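# Move one bottle from the cabinet onto the bench

## Task

Take exactly one bottle out of the cabinet and leave it standing upright on the bench, with the remaining two bottles still inside the cabinet.

## Robot and tools

Robot: two six-joint arms (UR12e type), left_arm and right_arm, each with a Robotiq 140 mm parallel gripper and a wrist camera. Each arm sits on its own carriage on one shared floor track. left_rail carries left_arm and is always the one toward +y. right_rail carries right_arm. These names do not match the sides seen in images.

Frame: all positions are in a scene frame fixed to the table. The table top is z = 0, +z is up, +x is the direction the arms face, +y is toward their left. The track runs along y at x = 0, with y = 0 at its middle. The table edge is at x = 0.17 m. Each arm base is at x = 0, y = its carriage position, z = 0.04 m. end_effector_position is in metres and marks the point between the closed pads. Fingers point along the gripper's +z and close along its y. Reported hand poses may be off by a few cm.

execute_actions: argument actions is a list holding one action, or empty (an empty list just returns state plus images from all cameras). An action may have rows, steps, until, and rail commands. rows is a table of 1 to 15 rows, one per 1/30 s step. Every row has 18 numbers, each in [-1, 1], covering both arms: left_arm's six joint numbers (shoulder pan, shoulder lift, elbow, wrist 1, wrist 2, wrist 3), then its gripper position, force_limit, speed; then the same nine for right_arm. Joint numbers are offsets added to the Joint targets as they stood when the call began (not to the previous row); 1.0 equals 1.481 rad for pan and lift and 2.222 rad for elbow and the wrists. Sending the same offset in a new call moves further. Send 0 for every joint of an arm you want to keep still. Gripper position is absolute: +1 fully open (140 mm), about -0.8 pads touching, -1 closes until blocked. force_limit (-1 to +1) sets grip force, roughly 14 N to 58 N at slow close; speed (-1 to +1) sets closing rate, about 30 to 250 mm/s; faster closes grip harder. Both start at +1. To leave a gripper unchanged, resend its last three numbers. steps is 1 to 450 (default 15, at least one per row); after the rows the arms keep heading to the last row's target. until ends the action early on rail conditions, e.g. {"left_rail": {"position_status": ["!=", "moving"]}} or {"all": {"status": "ended"}}. cameras picks which images to return (cam_high, cam_low, cam_front, cam_side, cam_left_wrist, cam_right_wrist, or "all").

Rails: inside an action, {"left_rail": {"position_m": y}} sends an absolute carriage position along y in metres (left_rail -0.8 to 1.5, right_rail -1.5 to 0.8), with optional speed_m_s (0.01 to 1) and acceleration_factor (0.1 to 1); {"stop": true} brakes it. Keep the carriages at least 0.78 m apart. Wait for arrival with an until on position_status before placing a gripper. Rows never move the carriages, but an arm is carried along by its carriage.

move: target is one 18-number row or a list of up to 15 rows, same layout and scale as above; every row's joint numbers are offsets from the current Joint targets (not chained). Joints interpolate together. speed is the top joint speed in rad/s (0.01 to 3.14, default 0.5), one number or one per target. blend (rad) rounds corners in a list. stop_force (N, 4 to 120) ends an arm's path when its wrist sensor feels that much push; use a low speed with it and omit it when pulling away from a contact. zero (with stop_force) rezeroes the sensor first. blocking=false returns early; then use wait or stop before new rows or moves. The result adds a move: line (done, off_target, held, fault, moving).

wait: seconds 0 to 10, arms hold their commands. stop: brakes a running move. zoom_image: camera plus region [x0, y0, x1, y1] in pixels (max 504 by 504) of that camera's latest image. zero_wrist_force: arm name. read_manual: licence text only. finished_scene: scene number; ends the scene for good.

Results: Joint positions and Joint velocities per arm list rail (m) then six joints (rad). Joint targets is what each joint is commanded to; offsets count from it. Joint torques are total drive output, not contact. Wrist force/torque are in the gripper's own axes. object_status: 0 moving, 1 blocked while opening, 2 blocked while closing (a grip), 3 reached target or pads met (maybe nothing held). position_measured is in counts: 3 open, about 139 at 60 mm, 230 closed. Rail lines give position_m, position_status (moving, done, contact_stop, time_out, stopped_with_arm, etc.) and position_answer. Notes like joint sent to its limit, joint command not followed or MOTOR HOT flag limits, clearance holds or heating.

Avoid: anything falling off the table or onto the track; dropping or releasing a bottle in motion; fast impacts on the cabinet or table; forces near 150 N or joint torques near limits (wrist joints 49.6 N m), which stop an arm for 10 s; the two arms or grippers pressing on each other; holding loads far out for long (motor heat). Check object_status reads 2 before lifting, and set the bottle down upright and still before opening.

Each tool is called after ">>>" by a JSON object that holds its "api" and its "payload".

## Session

>>> {"api": "execute_actions", "payload": {"actions": []}}

Scene clock: 0.00 s.
left_arm: end_effector_position=(+0.3563, +1.0646, +0.5790) position_measured=3 object_status=3 end_effector_quat_wxyz=(+0.000, +0.000, +1.000, +0.000) | right_arm: end_effector_position=(+0.3563, -0.9858, +0.5790) position_measured=3 object_status=3 end_effector_quat_wxyz=(+0.000, +0.000, +1.000, +0.000)
Joint positions: left_arm=[0.986 -0.28 -2.157 1.821 -1.235 -1.571 -0.281] | right_arm=[-1.064 -0.281 -2.157 1.821 -1.235 -1.571 -0.28]
Joint velocities: within noise
Joint torques (N m): no reading
Wrist force (N): no reading
Wrist torque (N m): no reading
Wrist force, peak (N): no reading
Joint targets: left_arm=[0.986 -0.280 -2.157 1.821 -1.235 -1.571 -0.281] | right_arm=[-1.064 -0.281 -2.157 1.821 -1.235 -1.571 -0.280]
Tool commands: left_gripper/position=+1.0 left_gripper/force_limit=+1.0 left_gripper/speed=+1.0 right_gripper/position=+1.0 right_gripper/force_limit=+1.0 right_gripper/speed=+1.0
left_rail: position_m=0.986 position_status=done
right_rail: position_m=-1.064 position_status=done

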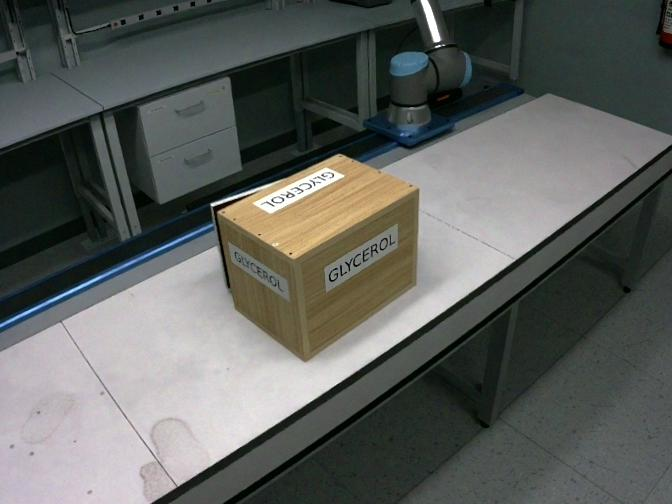

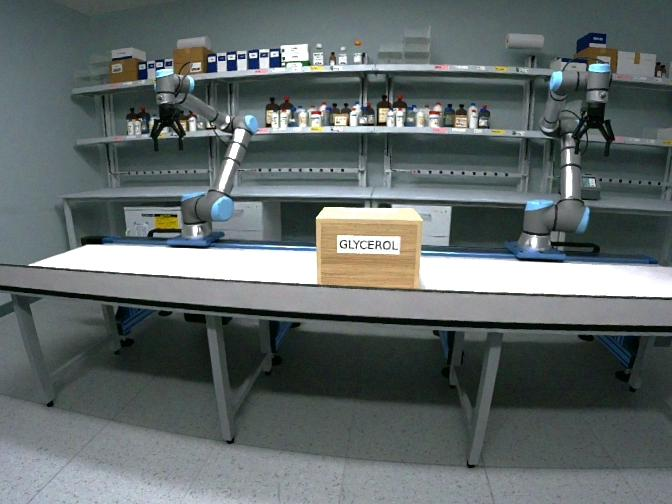

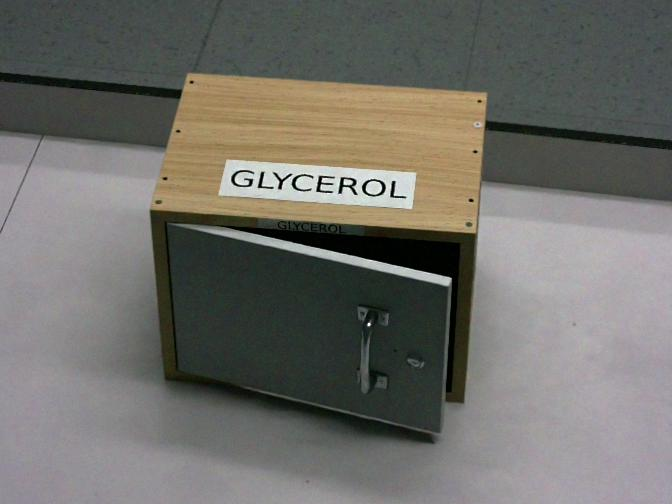

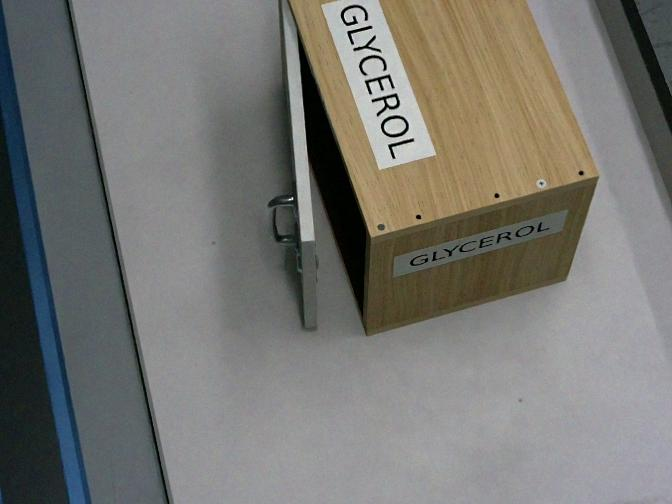

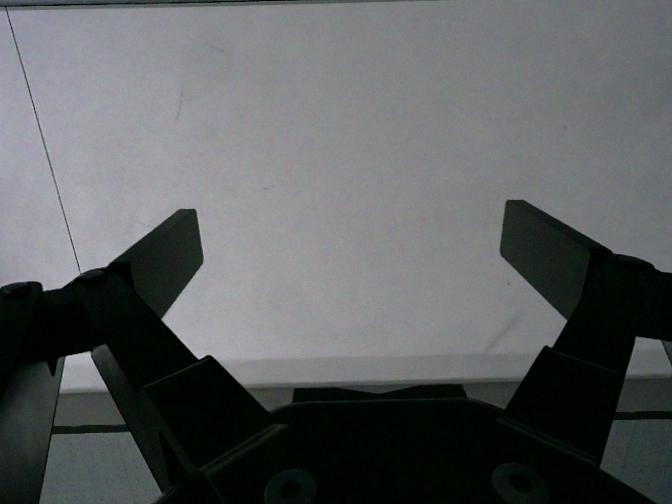

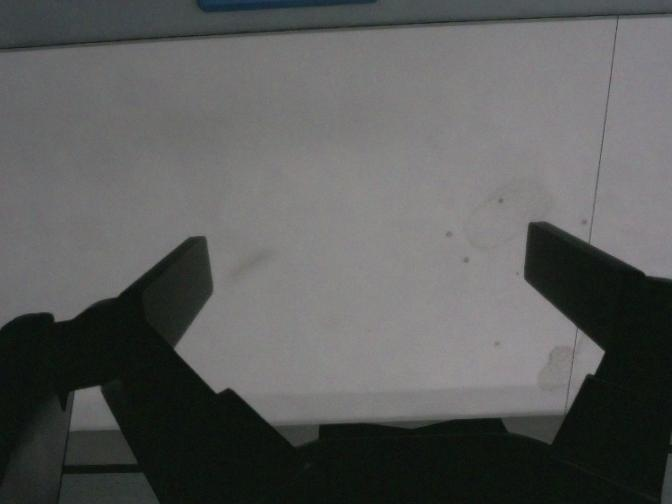

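>>> {"api": "execute_actions", "payload": {"actions": [{"right_rail":{"position_m":-0.25,"acceleration_factor":0.6},"steps":200,"until":{"right_rail":{"position_status":["!=","moving"]}}}], "cameras": ["cam_right_wrist","cam_low","cam_front","cam_side"]}}

Scene clock: 78.97 s.
left_arm: end_effector_position=(+0.3563, +1.0646, +0.5790) position_measured=3 object_status=3 end_effector_quat_wxyz=(+0.000, +0.000, +1.000, +0.000) | right_arm: end_effector_position=(+0.3563, -0.1714, +0.5790) position_measured=3 object_status=3 end_effector_quat_wxyz=(+0.000, +0.000, +1.000, +0.000)
Joint positions: left_arm=[0.986 -0.28 -2.157 1.821 -1.235 -1.571 -0.28] | right_arm=[-0.25 -0.281 -2.157 1.821 -1.235 -1.571 -0.281]
Joint torques (N m): left_arm=[-1.35 1.06 -46.06 -4.93 0.01 -0.48] | right_arm=[-0.06 0.5 -50.83 -4.96 0.18 0.28]
Wrist force (N): left_arm=[-0.1 0.1 -0.1] | right_arm=[-0.2 0.5 -0.2]
Wrist torque (N m): left_arm=[0.01 0.03 0.00] | right_arm=[0.11 0.06 0.00]
Wrist force, peak (N): left_arm=[-0.8 0.1 0.1] | right_arm=[-0.2 2.7 -0.1]
Joint targets: left_arm=[0.986 -0.280 -2.157 1.821 -1.235 -1.571 -0.281] | right_arm=[-0.250 -0.281 -2.157 1.821 -1.235 -1.571 -0.280]
Tool commands: left_gripper/position=+1.0 left_gripper/force_limit=+1.0 left_gripper/speed=+1.0 right_gripper/position=+1.0 right_gripper/force_limit=+1.0 right_gripper/speed=+1.0
left_rail: position_m=0.986 position_status=done
right_rail: position_m=-0.250 position_status=done
Images, in order (width x height): cam_low 672x504, cam_front 672x504, cam_side 672x504, cam_right_wrist 672x504.

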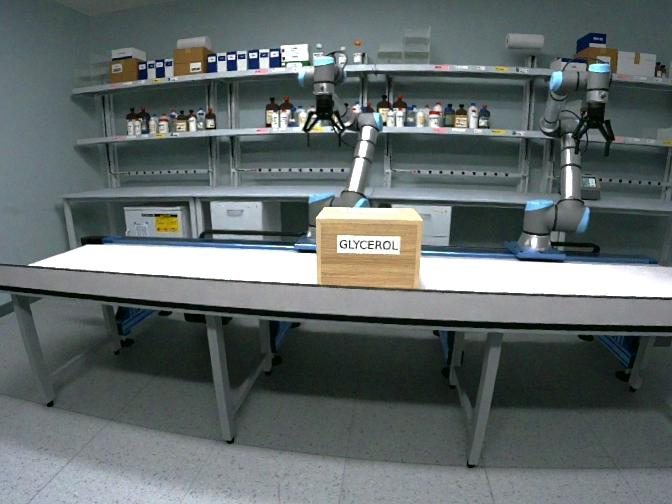

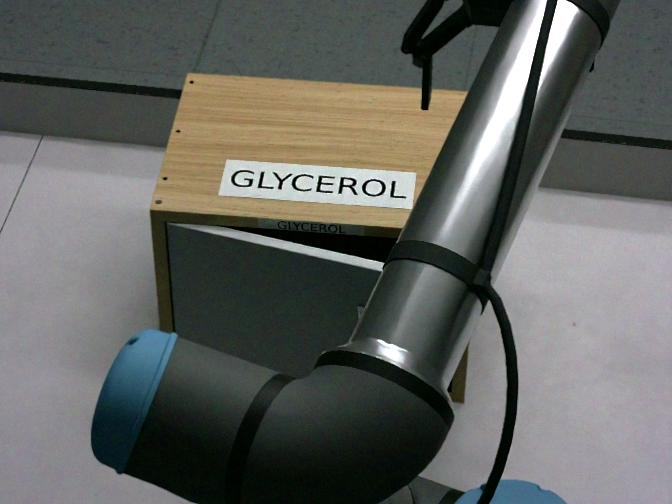

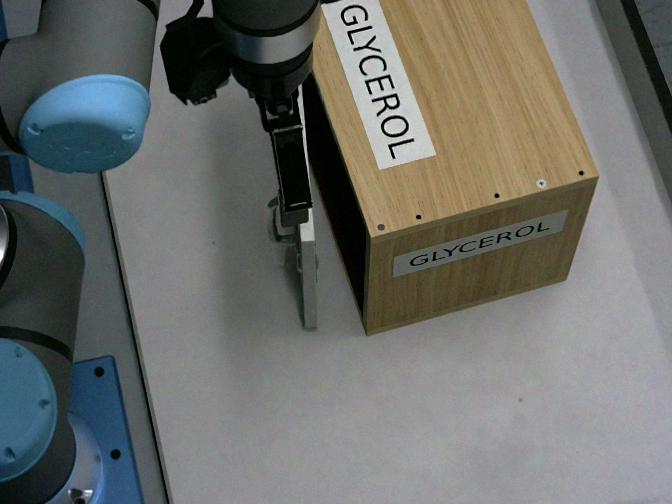

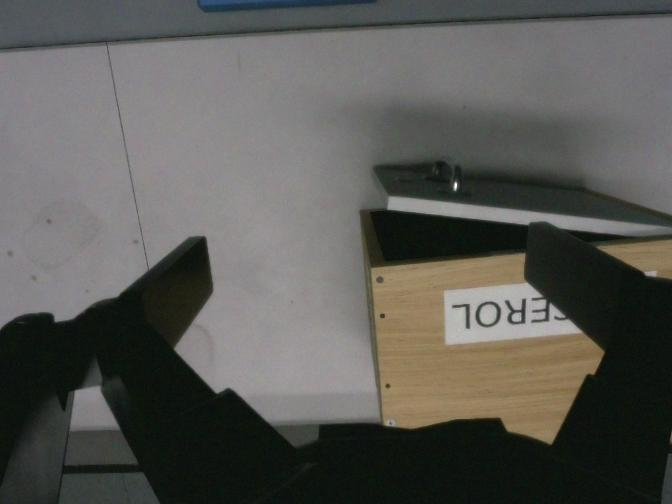

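>>> {"api": "execute_actions", "payload": {"actions": [{"right_rail":{"position_m":-0.45},"rows":[[0,0,0,0,0,0,1,1,1,0,0,0,0,0,0,-0.8,-0.5,0]],"steps":150,"until":{"right_rail":{"position_status":["!=","moving"]}}}]}}

>>> {"api": "move", "payload": {"target": [0,0,0,0,0,0,1,1,1,0.4257,0.2078,0.0833,-0.2217,0.0001,0.2833,-0.8,-0.5,0], "speed": 0.7, "cameras": ["cam_right_wrist","cam_side","cam_front"]}}

Scene clock: 157.60 s.
left_arm: end_effector_position=(+0.3563, +1.0646, +0.5790) position_measured=3 object_status=3 end_effector_quat_wxyz=(+0.000, +0.000, +1.000, +0.000) | right_arm: end_effector_position=(+0.3563, -0.3714, +0.5790) position_measured=229 object_status=0 end_effector_quat_wxyz=(+0.000, +0.000, +1.000, +0.000)
Joint positions: left_arm=[0.986 -0.28 -2.157 1.821 -1.235 -1.571 -0.28] | right_arm=[-0.45 -0.281 -2.157 1.821 -1.235 -1.571 -0.281]
Joint torques (N m): left_arm=[-2.49 3.87 -46.19 -4.83 0.13 -0.46] | right_arm=[0.67 1.81 -51.53 -4.9 0.13 0.43]
Wrist force (N): left_arm=[-0.3 0.3 0.1] | right_arm=[0.1 0.6 0.0]
Wrist torque (N m): left_arm=[0.06 0.06 0.00] | right_arm=[0.13 -0.02 0.00]
Wrist force, peak (N): left_arm=[-0.4 0.4 -0.1] | right_arm=[0.1 3.5 0.0]
Joint targets: left_arm=[0.986 -0.280 -2.157 1.821 -1.235 -1.571 -0.281] | right_arm=[-0.450 -0.281 -2.157 1.821 -1.235 -1.571 -0.280]
left_rail: position_m=0.986 position_status=done
right_rail: position_m=-0.450 position_status=done

Scene clock: 159.23 s.
left_arm: end_effector_position=(+0.3563, +1.0646, +0.5790) position_measured=3 object_status=3 end_effector_quat_wxyz=(+0.000, +0.000, +1.000, +0.000) | right_arm: end_effector_position=(+0.4250, -0.1095, +0.3800) position_measured=229 object_status=3 end_effector_quat_wxyz=(+0.000, -0.001, +1.000, +0.000)
Joint positions: left_arm=[0.986 -0.28 -2.157 1.821 -1.235 -1.571 -0.28] | right_arm=[-0.45 0.35 -1.849 2.006 -1.727 -1.571 0.349]
Joint torques (N m): left_arm=[-3.16 2.88 -46.7 -4.3 0.54 -0.65] | right_arm=[18.65 -12.23 -46.32 -8.79 -0.43 2.95]
Wrist force (N): left_arm=[-0.2 -0.1 -0.1] | right_arm=[0.3 0.1 0.1]
Wrist torque (N m): left_arm=[-0.02 0.05 0.01] | right_arm=[0.04 -0.02 -0.03]
Wrist force, peak (N): left_arm=[0.0 0.3 -0.4] | right_arm=[0.1 3.3 2.0]
Joint targets: left_arm=[0.986 -0.280 -2.157 1.821 -1.235 -1.571 -0.281] | right_arm=[-0.450 0.350 -1.849 2.006 -1.728 -1.571 0.349]
left_rail: position_m=0.986 position_status=done
right_rail: position_m=-0.450 position_status=done
move: done
Images, in order (width x height): cam_front 672x504, cam_side 672x504, cam_right_wrist 672x504.

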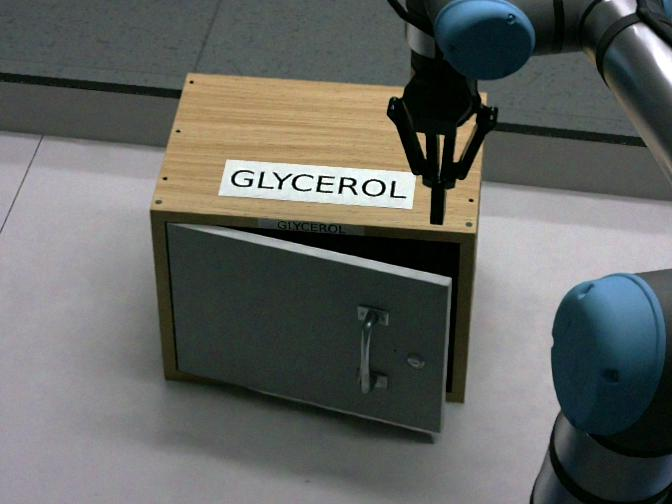

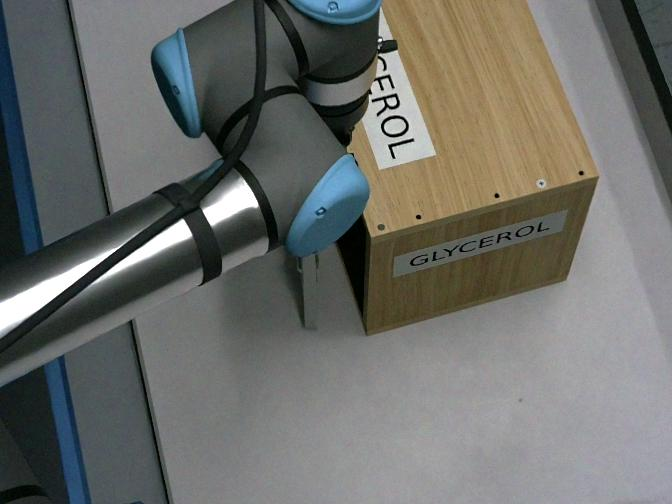

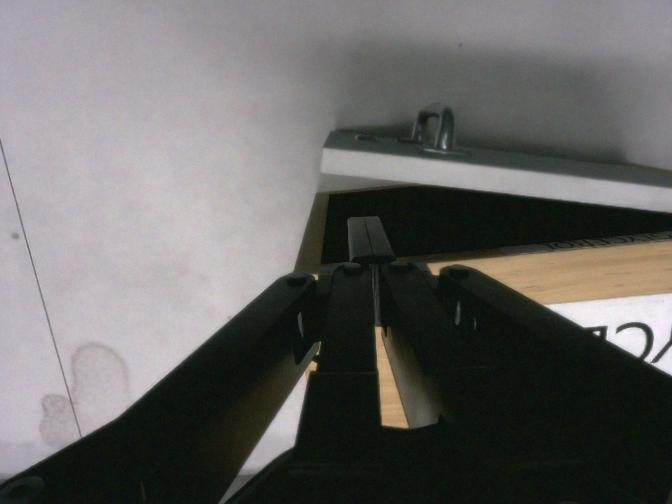

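>>> {"api": "move", "payload": {"target": [[0,0,0,0,0,0,1,1,1,0.0154,0.0163,-0.0078,-0.0029,0,0.0107,-0.8,-0.5,0],[0,0,0,0,0,0,1,1,1,0.0154,0.0580,0.0697,-0.1083,0,0.0107,-0.8,-0.5,0]], "speed": [0.05,0.2], "stop_force": 15, "cameras": ["cam_right_wrist","cam_front","cam_side"]}}

Scene clock: 208.73 s.
left_arm: end_effector_position=(+0.3563, +1.0646, +0.5790) position_measured=3 object_status=3 end_effector_quat_wxyz=(+0.000, +0.000, +1.000, +0.000) | right_arm: end_effector_position=(+0.4297, -0.0948, +0.2601) position_measured=229 object_status=3 end_effector_quat_wxyz=(+0.000, +0.000, +1.000, +0.000)
Joint positions: left_arm=[0.986 -0.28 -2.157 1.821 -1.235 -1.571 -0.28] | right_arm=[-0.45 0.373 -1.763 2.161 -1.968 -1.571 0.373]
Joint torques (N m): left_arm=[-2.08 -0.62 -47.13 -4.35 -0.17 -0.17] | right_arm=[20.32 -16.01 -43.34 -8.68 -1.31 3.17]
Wrist force (N): left_arm=[-0.1 -0.1 -0.2] | right_arm=[0.2 0.2 0.1]
Wrist torque (N m): left_arm=[-0.02 0.02 0.00] | right_arm=[0.05 -0.01 -0.01]
Wrist force, peak (N): left_arm=[-0.5 0.4 0.2] | right_arm=[0.2 0.2 1.4]
Joint targets: left_arm=[0.986 -0.280 -2.157 1.821 -1.235 -1.571 -0.281] | right_arm=[-0.450 0.373 -1.763 2.161 -1.968 -1.571 0.373]
left_rail: position_m=0.986 position_status=done
right_rail: position_m=-0.450 position_status=done
move: done
Images, in order (width x height): cam_front 672x504, cam_side 672x504, cam_right_wrist 672x504.

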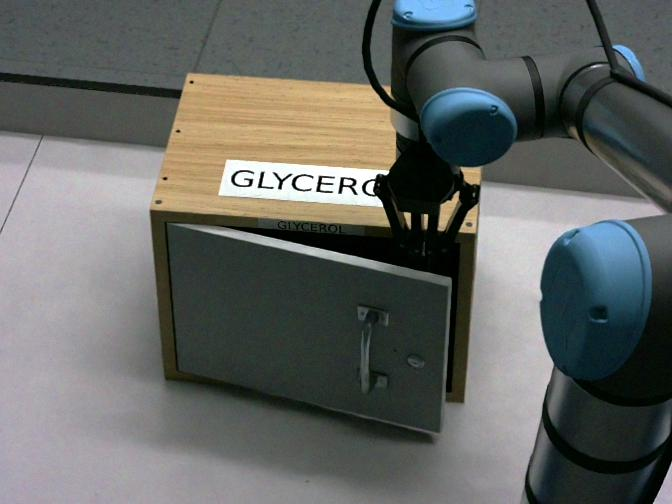

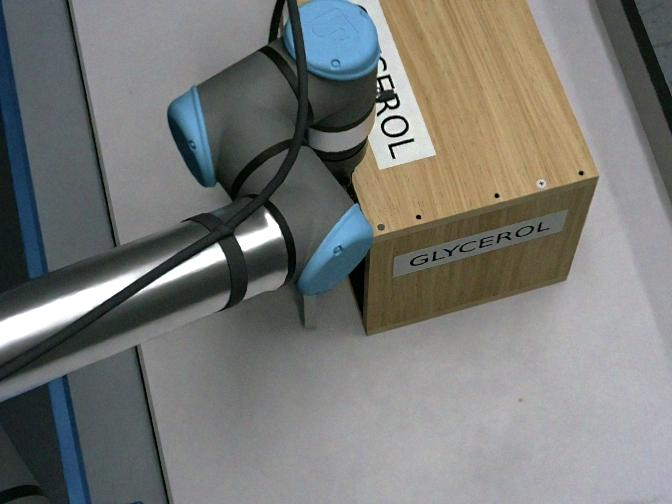

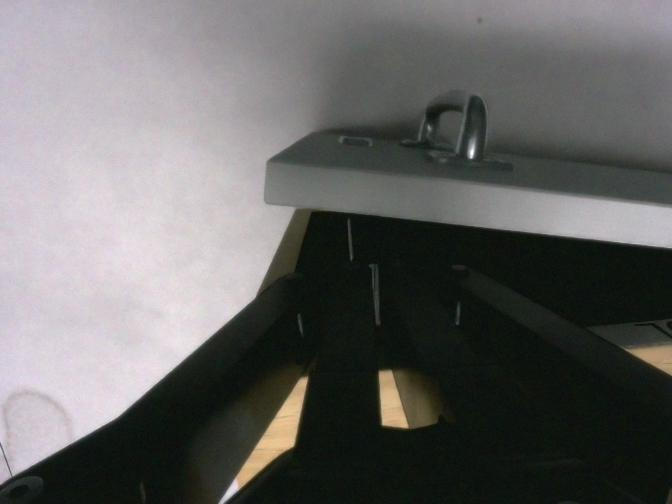

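>>> {"api": "move", "payload": {"target": [[0,0,0,0,0,0,1,1,1,0.1009,-0.0735,0.0352,0.0138,0,0.2086,-0.8,-0.5,0],[0,0,0,0,0,0,1,1,1,0.2640,-0.0487,0.0241,0.0083,0,0.4744,-0.8,-0.5,0],[0,0,0,0,0,0,1,1,1,0.3861,0.0571,-0.0314,-0.0067,0,0.7129,-0.8,-0.5,0],[0,0,0,0,0,0,1,1,1,0.4307,0.1413,-0.0844,-0.0098,0,0.8527,-0.8,-0.5,0]], "speed": [0.3,0.4,0.4,0.4], "blend": [0.05,0.05,0.05,0], "stop_force": 30, "cameras": ["cam_right_wrist","cam_front","cam_side"]}}

Scene clock: 225.50 s.
left_arm: end_effector_position=(+0.3563, +1.0646, +0.5790) position_measured=3 object_status=3 end_effector_quat_wxyz=(+0.000, +0.000, +1.000, +0.000) | right_arm: end_effector_position=(+0.1987, +0.1951, +0.2599) position_measured=229 object_status=3 end_effector_quat_wxyz=(+0.000, +0.588, +0.809, +0.000)
Joint positions: left_arm=[0.986 -0.28 -2.157 1.821 -1.235 -1.571 -0.28] | right_arm=[-0.45 1.011 -1.554 1.973 -1.99 -1.571 2.267]
Joint torques (N m): left_arm=[0.32 2.08 -46.04 -4.53 0.52 -0.23] | right_arm=[19.77 -32.51 -58.39 -9.58 0.92 3.24]
Wrist force (N): left_arm=[0.0 0.3 -0.2] | right_arm=[-1.6 -1.5 -0.4]
Wrist torque (N m): left_arm=[0.07 0.00 0.01] | right_arm=[-0.04 -0.06 -0.03]
Wrist force, peak (N): left_arm=[-0.6 0.3 0.2] | right_arm=[-2.0 -1.8 0.5]
Joint targets: left_arm=[0.986 -0.280 -2.157 1.821 -1.235 -1.571 -0.281] | right_arm=[-0.450 1.011 -1.554 1.973 -1.990 -1.571 2.267]
left_rail: position_m=0.986 position_status=done
right_rail: position_m=-0.450 position_status=done
move: done
Images, in order (width x height): cam_front 672x504, cam_side 672x504, cam_right_wrist 672x504.

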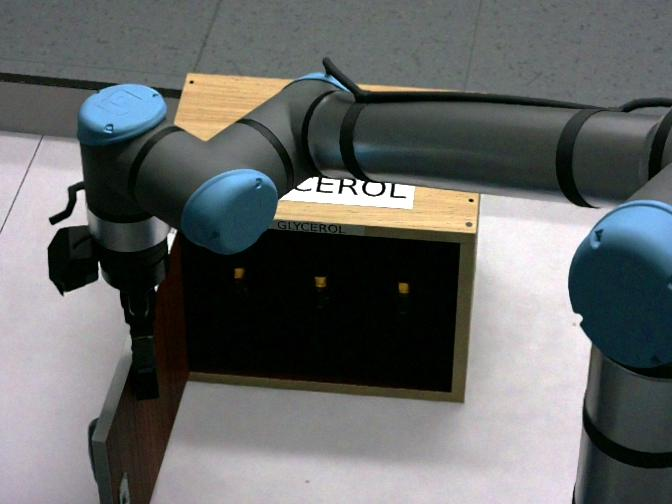

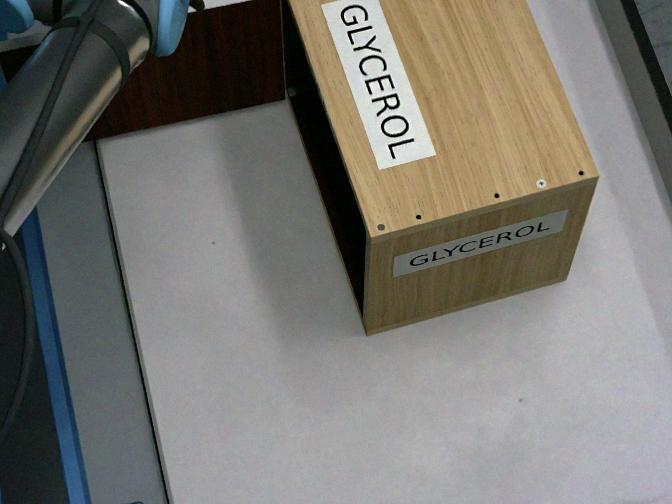

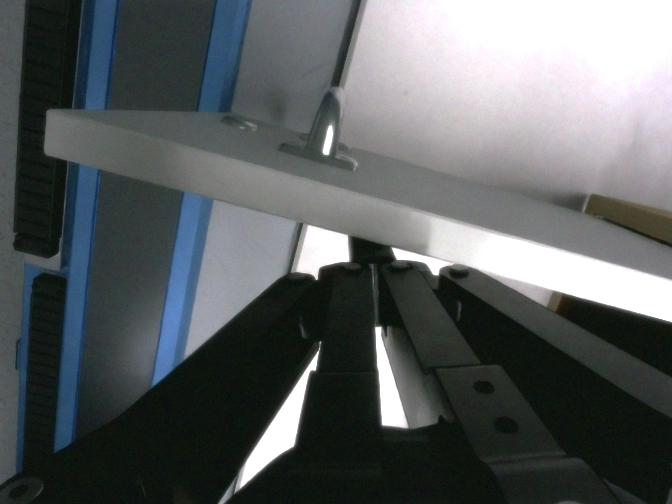

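>>> {"api": "move", "payload": {"target": [[0,0,0,0,0,0,1,1,1,-0.1669,-0.1899,0.1087,0.0180,0,-0.3780,-0.8,-0.5,0],[0,0,0,0,0,0,1,1,1,-0.0209,-0.1532,0.0908,0.3649,-0.4361,-0.7052,-0.8,-0.5,0],[0,0,0,0,0,0,1,1,1,0.1250,0.1390,0.1955,0.4189,-0.8755,-1.0,-0.8,-0.5,0]], "speed": [0.6,0.8,0.8], "blend": [0.1,0.15,0], "cameras": ["cam_right_wrist","cam_front","cam_side"]}}

Scene clock: 279.63 s.
left_arm: end_effector_position=(+0.3563, +1.0646, +0.5790) position_measured=3 object_status=3 end_effector_quat_wxyz=(+0.000, +0.000, +1.000, +0.000) | right_arm: end_effector_position=(+0.3214, -0.1914, +0.3592) position_measured=229 object_status=3 end_effector_quat_wxyz=(+0.081, -0.435, +0.642, -0.627)
Joint positions: left_arm=[0.986 -0.28 -2.157 1.821 -1.235 -1.571 -0.28] | right_arm=[-0.45 1.033 -1.674 2.233 -1.152 -2.773 0.542]
Joint torques (N m): left_arm=[-1.27 3.09 -46.07 -4.59 -0.58 -0.39] | right_arm=[-18.24 -42.52 -50.52 -5.39 0.26 3.06]
Wrist force (N): left_arm=[-0.1 0.3 -0.1] | right_arm=[1.7 -1.9 1.4]
Wrist torque (N m): left_arm=[0.07 0.02 0.00] | right_arm=[-0.16 -0.52 -0.54]
Wrist force, peak (N): left_arm=[-0.5 0.3 0.1] | right_arm=[-1.8 9.1 -1.0]
Joint targets: left_arm=[0.986 -0.280 -2.157 1.821 -1.235 -1.571 -0.281] | right_arm=[-0.450 1.033 -1.674 2.233 -1.152 -2.773 0.542]
left_rail: position_m=0.986 position_status=done
right_rail: position_m=-0.450 position_status=done
move: held (right_arm; a check stopped the path); path passed 2 of 3 targets; limits=held; right_arm: the wrist 2 is farthest, 0.743 rad from its target
joint command not followed: on one or more control steps a check withheld the commanded joint targets of the right arm, and it was not sent them on those steps.
cause: the commanded joint targets, or the way to them, would bring two parts of the arm too close to each other (its gripper and another part of the arm, with joints 5 (wrist 1) to 7 (wrist 3) between them, 22 mm apart when it was first held).
Images, in order (width x height): cam_front 672x504, cam_side 672x504, cam_right_wrist 672x504.

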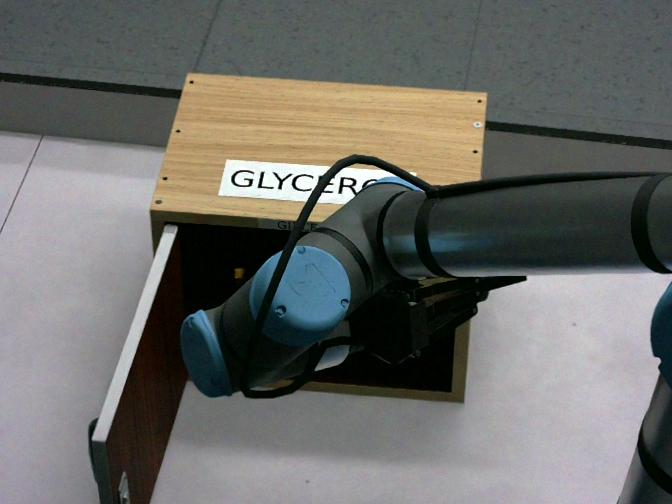

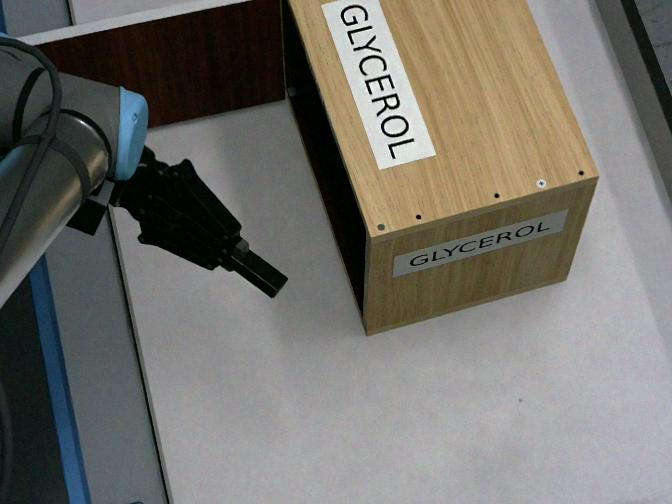

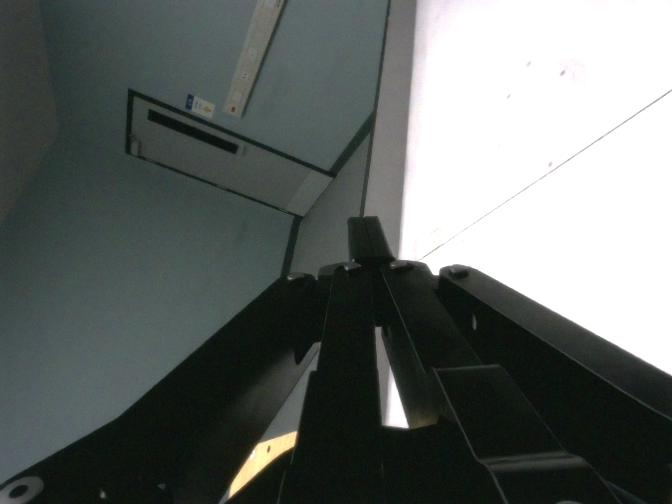

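>>> {"api": "move", "payload": {"target": [[0,0,0,0,0,0,1,1,1,-0.5625,-0.0176,-0.4649,0.0369,0.7079,-0.1539,-0.8,-0.5,0],[0,0,0,0,0,0,1,1,1,-0.9946,-0.0311,-1.0,-0.0891,0.8879,-0.1989,-0.8,-0.5,0]], "speed": 1.0, "blend": [0.15,0], "cameras": ["cam_front"]}}

>>> {"api": "move", "payload": {"target": [[0,0,0,0,0,0,1,1,1,-0.4808,0.0473,-0.3650,-0.2475,0.3150,-0.0450,-0.8,-0.5,0],[0,0,0,0,0,0,1,1,1,-0.4808,0.2775,-0.9950,-0.6409,0.5486,-0.0450,-0.8,-0.5,0]], "speed": 1.0, "blend": [0.15,0], "cameras": ["cam_right_wrist","cam_side"]}}

Scene clock: 391.07 s.
left_arm: end_effector_position=(+0.3563, +1.0646, +0.5790) position_measured=3 object_status=3 end_effector_quat_wxyz=(+0.000, +0.000, +1.000, +0.000) | right_arm: end_effector_position=(+0.2509, -0.1135, +1.4918) position_measured=229 object_status=3 end_effector_quat_wxyz=(+0.665, -0.063, +0.725, +0.166)
Joint positions: left_arm=[0.986 -0.28 -2.157 1.821 -1.235 -1.571 -0.28] | right_arm=[-0.45 -0.44 -1.72 0.011 -1.349 -0.8 0.1]
Joint torques (N m): left_arm=[0.27 1.07 -46.86 -4.58 -0.07 -0.83] | right_arm=[-18.94 5.07 -3.28 -6.55 2.54 -2.64]
Wrist force (N): left_arm=[-0.4 0.1 0.1] | right_arm=[-0.9 1.1 1.4]
Wrist torque (N m): left_arm=[0.03 0.09 0.00] | right_arm=[0.51 0.06 0.26]
Wrist force, peak (N): left_arm=[-0.2 0.5 0.3] | right_arm=[-0.9 5.2 -1.9]
Joint targets: left_arm=[0.986 -0.280 -2.157 1.821 -1.235 -1.571 -0.281] | right_arm=[-0.450 -0.440 -1.720 0.011 -1.350 -0.800 0.100]
left_rail: position_m=0.986 position_status=done
right_rail: position_m=-0.450 position_status=done
move: done
Images, in order (width x height): cam_front 672x504.

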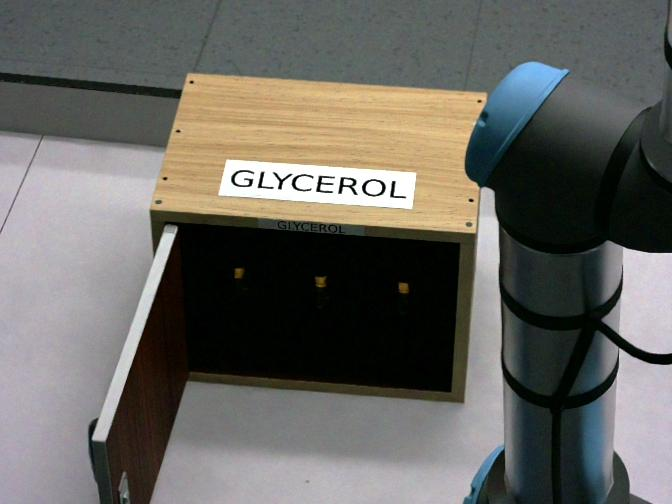

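Scene clock: 394.07 s.
left_arm: end_effector_position=(+0.3563, +1.0646, +0.5790) position_measured=3 object_status=3 end_effector_quat_wxyz=(+0.000, +0.000, +1.000, +0.000) | right_arm: end_effector_position=(+0.3474, -0.0367, +0.4874) position_measured=229 object_status=3 end_effector_quat_wxyz=(+0.000, +0.707, -0.001, +0.707)
Joint positions: left_arm=[0.986 -0.28 -2.157 1.821 -1.235 -1.571 -0.28] | right_arm=[-0.45 -1.153 -1.309 -2.2 -2.773 0.419 0]
Joint torques (N m): left_arm=[-2.3 0.33 -46.92 -4.63 -0.19 -1.03] | right_arm=[-8.24 30.87 35.79 -5.04 2.1 -2.44]
Wrist force (N): left_arm=[-0.4 0.2 0.1] | right_arm=[1.8 0.7 4.0]
Wrist torque (N m): left_arm=[0.05 0.09 0.01] | right_arm=[0.33 -0.54 -0.19]
Wrist force, peak (N): left_arm=[-0.4 0.5 0.3] | right_arm=[-0.9 4.3 5.2]
Joint targets: left_arm=[0.986 -0.280 -2.157 1.821 -1.235 -1.571 -0.281] | right_arm=[-0.450 -1.153 -1.309 -2.200 -2.774 0.419 0.000]
left_rail: position_m=0.986 position_status=done
right_rail: position_m=-0.450 position_status=done
move: done
Images, in order (width x height): cam_side 672x504, cam_right_wrist 672x504.

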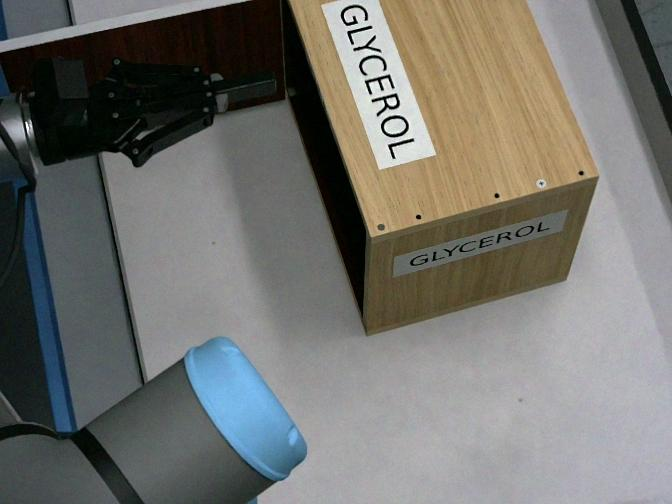

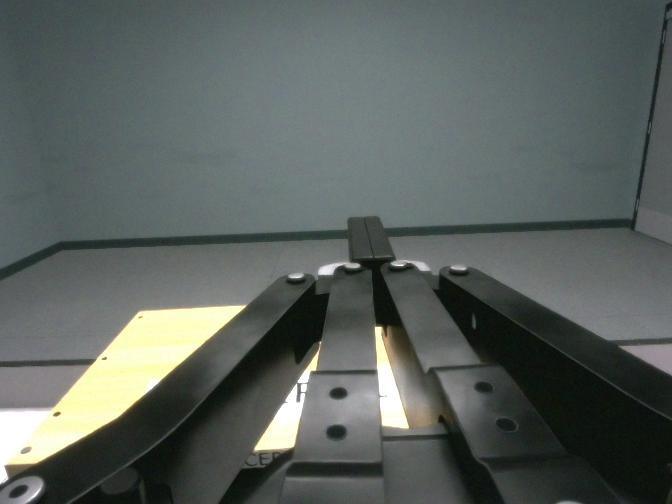

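>>> {"api": "move", "payload": {"target": [0,0,0,0,0,0,1,1,1,0,-0.3271,-0.0933,0.3112,0,0,-0.8,-0.5,0], "speed": 0.6, "cameras": ["cam_right_wrist","cam_side","cam_front"]}}

Scene clock: 400.83 s.
left_arm: end_effector_position=(+0.3563, +1.0646, +0.5790) position_measured=3 object_status=3 end_effector_quat_wxyz=(+0.000, +0.000, +1.000, +0.000) | right_arm: end_effector_position=(+0.3310, +0.0001, +0.2001) position_measured=229 object_status=3 end_effector_quat_wxyz=(+0.000, +0.707, +0.000, +0.707)
Joint positions: left_arm=[0.986 -0.28 -2.157 1.821 -1.235 -1.571 -0.28] | right_arm=[-0.45 -1.153 -1.793 -2.407 -2.082 0.419 0]
Joint torques (N m): left_arm=[-2.02 0.34 -44.51 -4.3 -0.42 -1.29] | right_arm=[15.68 26.91 14.67 2.56 -0.65 -2.41]
Wrist force (N): left_arm=[0.1 -0.3 0.0] | right_arm=[1.5 0.3 3.9]
Wrist torque (N m): left_arm=[-0.07 -0.01 0.01] | right_arm=[0.23 -0.50 -0.19]
Wrist force, peak (N): left_arm=[-0.3 0.6 -0.2] | right_arm=[4.0 1.4 4.4]
Joint targets: left_arm=[0.986 -0.280 -2.157 1.821 -1.235 -1.571 -0.281] | right_arm=[-0.450 -1.153 -1.794 -2.407 -2.082 0.419 0.000]
left_rail: position_m=0.986 position_status=done
right_rail: position_m=-0.450 position_status=done
move: done
Images, in order (width x height): cam_front 672x504, cam_side 672x504, cam_right_wrist 672x504.

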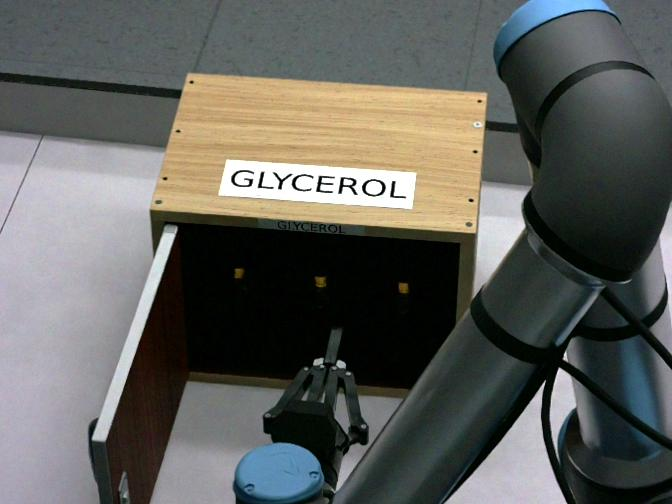

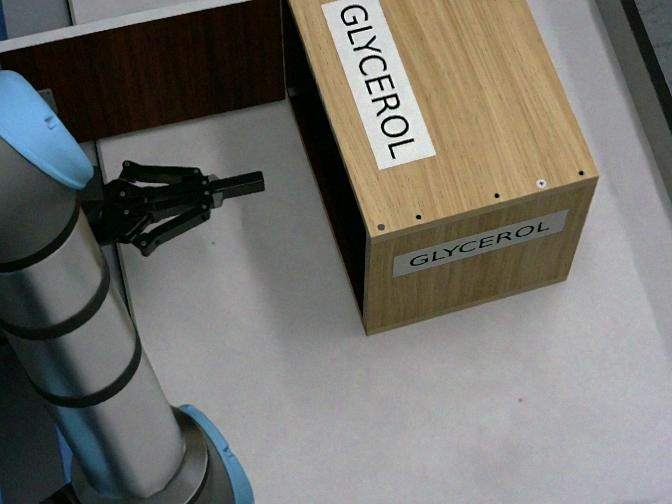

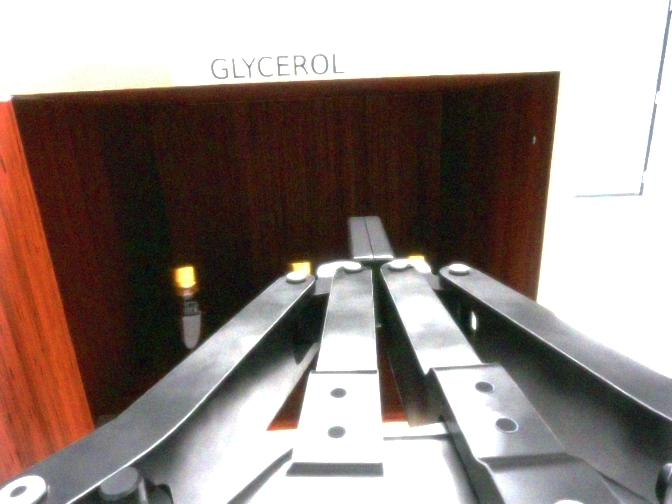

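>>> {"api": "zoom_image", "payload": {"camera": "cam_right_wrist", "region": [100, 200, 480, 460]}}

>>> {"api": "zoom_image", "payload": {"camera": "cam_front", "region": [170, 230, 480, 410]}}

Scaled by 1.326 from the camera's 672x504 image, which has a finer 960x720 frame.

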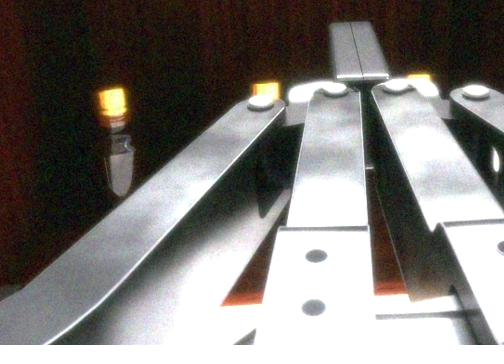

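Scaled by 1.626 from the camera's 672x504 image, which has a finer 960x720 frame.

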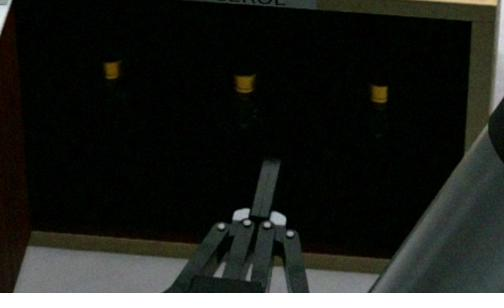

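>>> {"api": "move", "payload": {"target": [0,0,0,0,0,0,1,1,1,-0.0573,-0.1816,0.0389,0.0821,-0.0387,0,0.24,-0.5,0], "speed": 0.4, "cameras": ["cam_right_wrist"]}}

Scene clock: 439.80 s.
left_arm: end_effector_position=(+0.3563, +1.0646, +0.5790) position_measured=3 object_status=3 end_effector_quat_wxyz=(+0.000, +0.000, +1.000, +0.000) | right_arm: end_effector_position=(+0.3500, +0.0551, +0.1001) position_measured=99 object_status=3 end_effector_quat_wxyz=(+0.000, +0.707, +0.000, +0.707)
Joint positions: left_arm=[0.986 -0.28 -2.157 1.821 -1.235 -1.571 -0.28] | right_arm=[-0.45 -1.237 -2.062 -2.321 -1.9 0.333 0]
Joint torques (N m): left_arm=[-3.74 -1.09 -46 -3.41 -0.5 -0.89] | right_arm=[-18.99 45.42 20.93 2.67 -2.24 -2.29]
Wrist force (N): left_arm=[0.0 0.1 0.3] | right_arm=[1.4 0.5 3.0]
Wrist torque (N m): left_arm=[0.04 0.00 0.01] | right_arm=[0.25 -0.44 -0.20]
Wrist force, peak (N): left_arm=[-0.5 0.4 -0.2] | right_arm=[2.9 1.4 3.7]
Joint targets: left_arm=[0.986 -0.280 -2.157 1.821 -1.235 -1.571 -0.281] | right_arm=[-0.450 -1.237 -2.063 -2.321 -1.900 0.333 0.000]
left_rail: position_m=0.986 position_status=done
right_rail: position_m=-0.450 position_status=done
move: done
Images, in order (width x height): cam_right_wrist 672x504.

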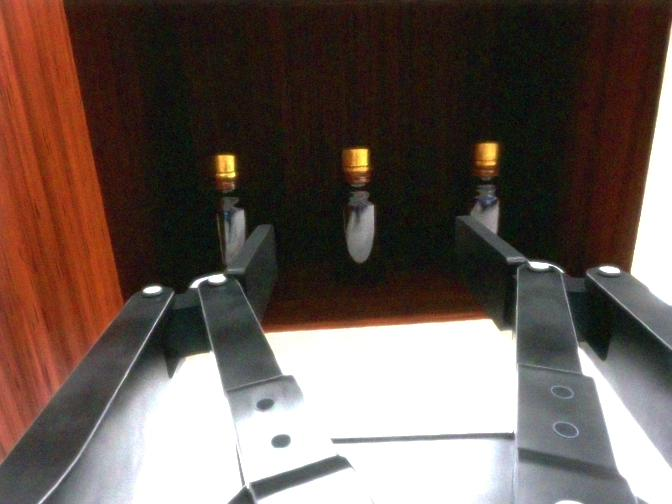

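>>> {"api": "zoom_image", "payload": {"camera": "cam_right_wrist", "region": [200, 110, 540, 350]}}

Scaled by 1.482 from the camera's 672x504 image, which has a finer 960x720 frame.

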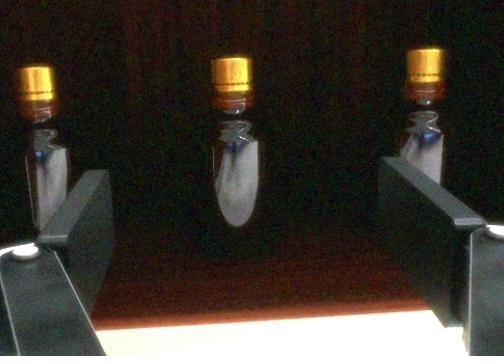

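>>> {"api": "move", "payload": {"target": [0,0,0,0,0,0,1,1,1,-0.1363,-0.0396,0.0083,0.0180,-0.0909,0,0.24,-0.5,0], "speed": 0.15, "stop_force": 20, "cameras": ["cam_right_wrist","cam_side","cam_front"]}}

>>> {"api": "zoom_image", "payload": {"camera": "cam_right_wrist", "region": [200, 60, 540, 320]}}

Scene clock: 499.00 s.
left_arm: end_effector_position=(+0.3563, +1.0646, +0.5790) position_measured=3 object_status=3 end_effector_quat_wxyz=(+0.000, +0.000, +1.000, +0.000) | right_arm: end_effector_position=(+0.4499, +0.0522, +0.0751) position_measured=99 object_status=3 end_effector_quat_wxyz=(+0.000, +0.707, +0.000, +0.707)
Joint positions: left_arm=[0.986 -0.28 -2.157 1.821 -1.235 -1.571 -0.28] | right_arm=[-0.45 -1.439 -2.121 -2.302 -1.86 0.131 0]
Joint torques (N m): left_arm=[-3.35 -1.75 -45.61 -4.08 -0.91 -1.3] | right_arm=[-18.8 46.22 20.22 3.29 -2.2 -2.24]
Wrist force (N): left_arm=[0.3 0.3 0.0] | right_arm=[1.6 0.8 3.6]
Wrist torque (N m): left_arm=[0.07 -0.07 0.00] | right_arm=[0.27 -0.49 -0.15]
Wrist force, peak (N): left_arm=[-0.2 0.6 -0.3] | right_arm=[1.4 1.1 4.7]
Joint targets: left_arm=[0.986 -0.280 -2.157 1.821 -1.235 -1.571 -0.281] | right_arm=[-0.450 -1.439 -2.121 -2.302 -1.860 0.131 0.000]
left_rail: position_m=0.986 position_status=done
right_rail: position_m=-0.450 position_status=done
move: done
Images, in order (width x height): cam_front 672x504, cam_side 672x504, cam_right_wrist 672x504.

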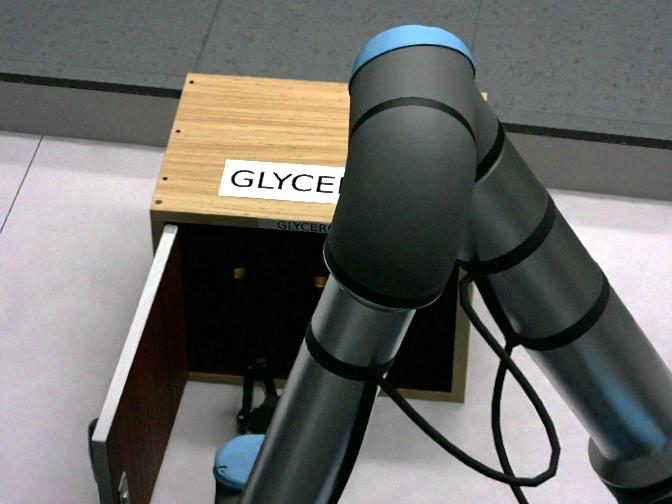

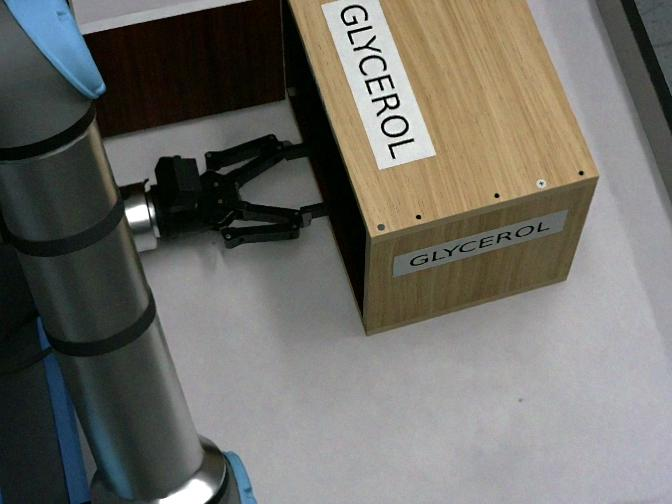

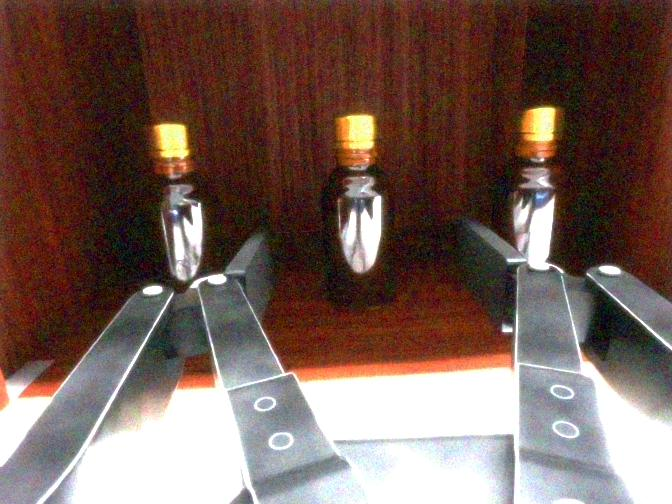

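Scaled by 1.482 from the camera's 672x504 image, which has a finer 960x720 frame.

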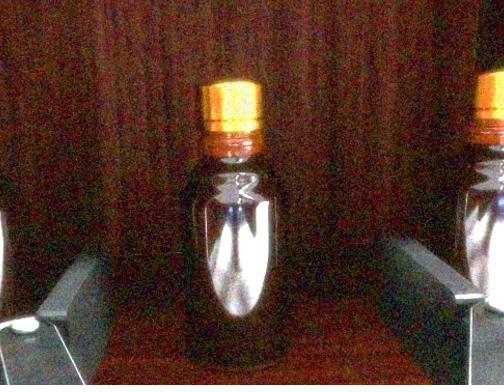

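>>> {"api": "move", "payload": {"target": [0,0,0,0,0,0,1,1,1,-0.1130,-0.0112,0.0216,-0.0141,-0.0753,0,0.24,-0.5,0], "speed": 0.12, "stop_force": 10, "cameras": ["cam_right_wrist"]}}

Scene clock: 523.40 s.
left_arm: end_effector_position=(+0.3563, +1.0646, +0.5790) position_measured=3 object_status=3 end_effector_quat_wxyz=(+0.000, +0.000, +1.000, +0.000) | right_arm: end_effector_position=(+0.5329, +0.0527, +0.0751) position_measured=99 object_status=3 end_effector_quat_wxyz=(+0.000, +0.707, +0.000, +0.707)
Joint positions: left_arm=[0.986 -0.28 -2.157 1.821 -1.235 -1.571 -0.28] | right_arm=[-0.45 -1.607 -2.138 -2.254 -1.891 -0.037 0]
Joint torques (N m): left_arm=[-4.38 -1.01 -45.19 -3.8 -0.48 -1.73] | right_arm=[-18.85 48.94 21.69 -3.57 -2.12 -2.18]
Wrist force (N): left_arm=[-0.1 0.4 -0.1] | right_arm=[1.5 0.4 3.3]
Wrist torque (N m): left_arm=[0.08 0.03 0.00] | right_arm=[0.20 -0.49 -0.16]
Wrist force, peak (N): left_arm=[0.1 0.6 0.2] | right_arm=[1.9 1.0 3.8]
Joint targets: left_arm=[0.986 -0.280 -2.157 1.821 -1.235 -1.571 -0.281] | right_arm=[-0.450 -1.607 -2.138 -2.254 -1.891 -0.037 0.000]
left_rail: position_m=0.986 position_status=done
right_rail: position_m=-0.450 position_status=done
move: done
Images, in order (width x height): cam_right_wrist 672x504.

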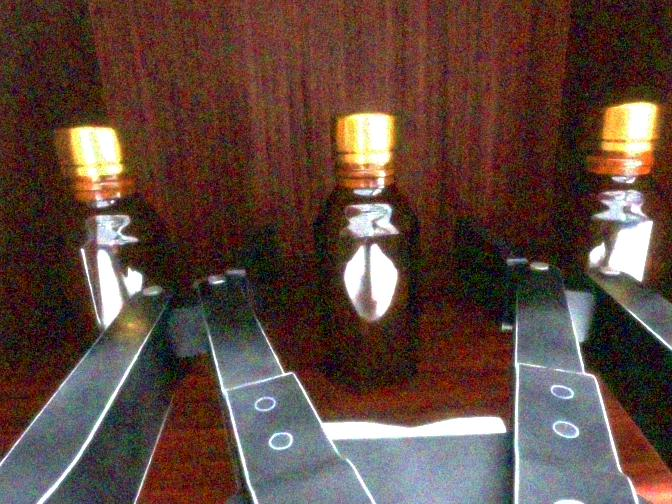

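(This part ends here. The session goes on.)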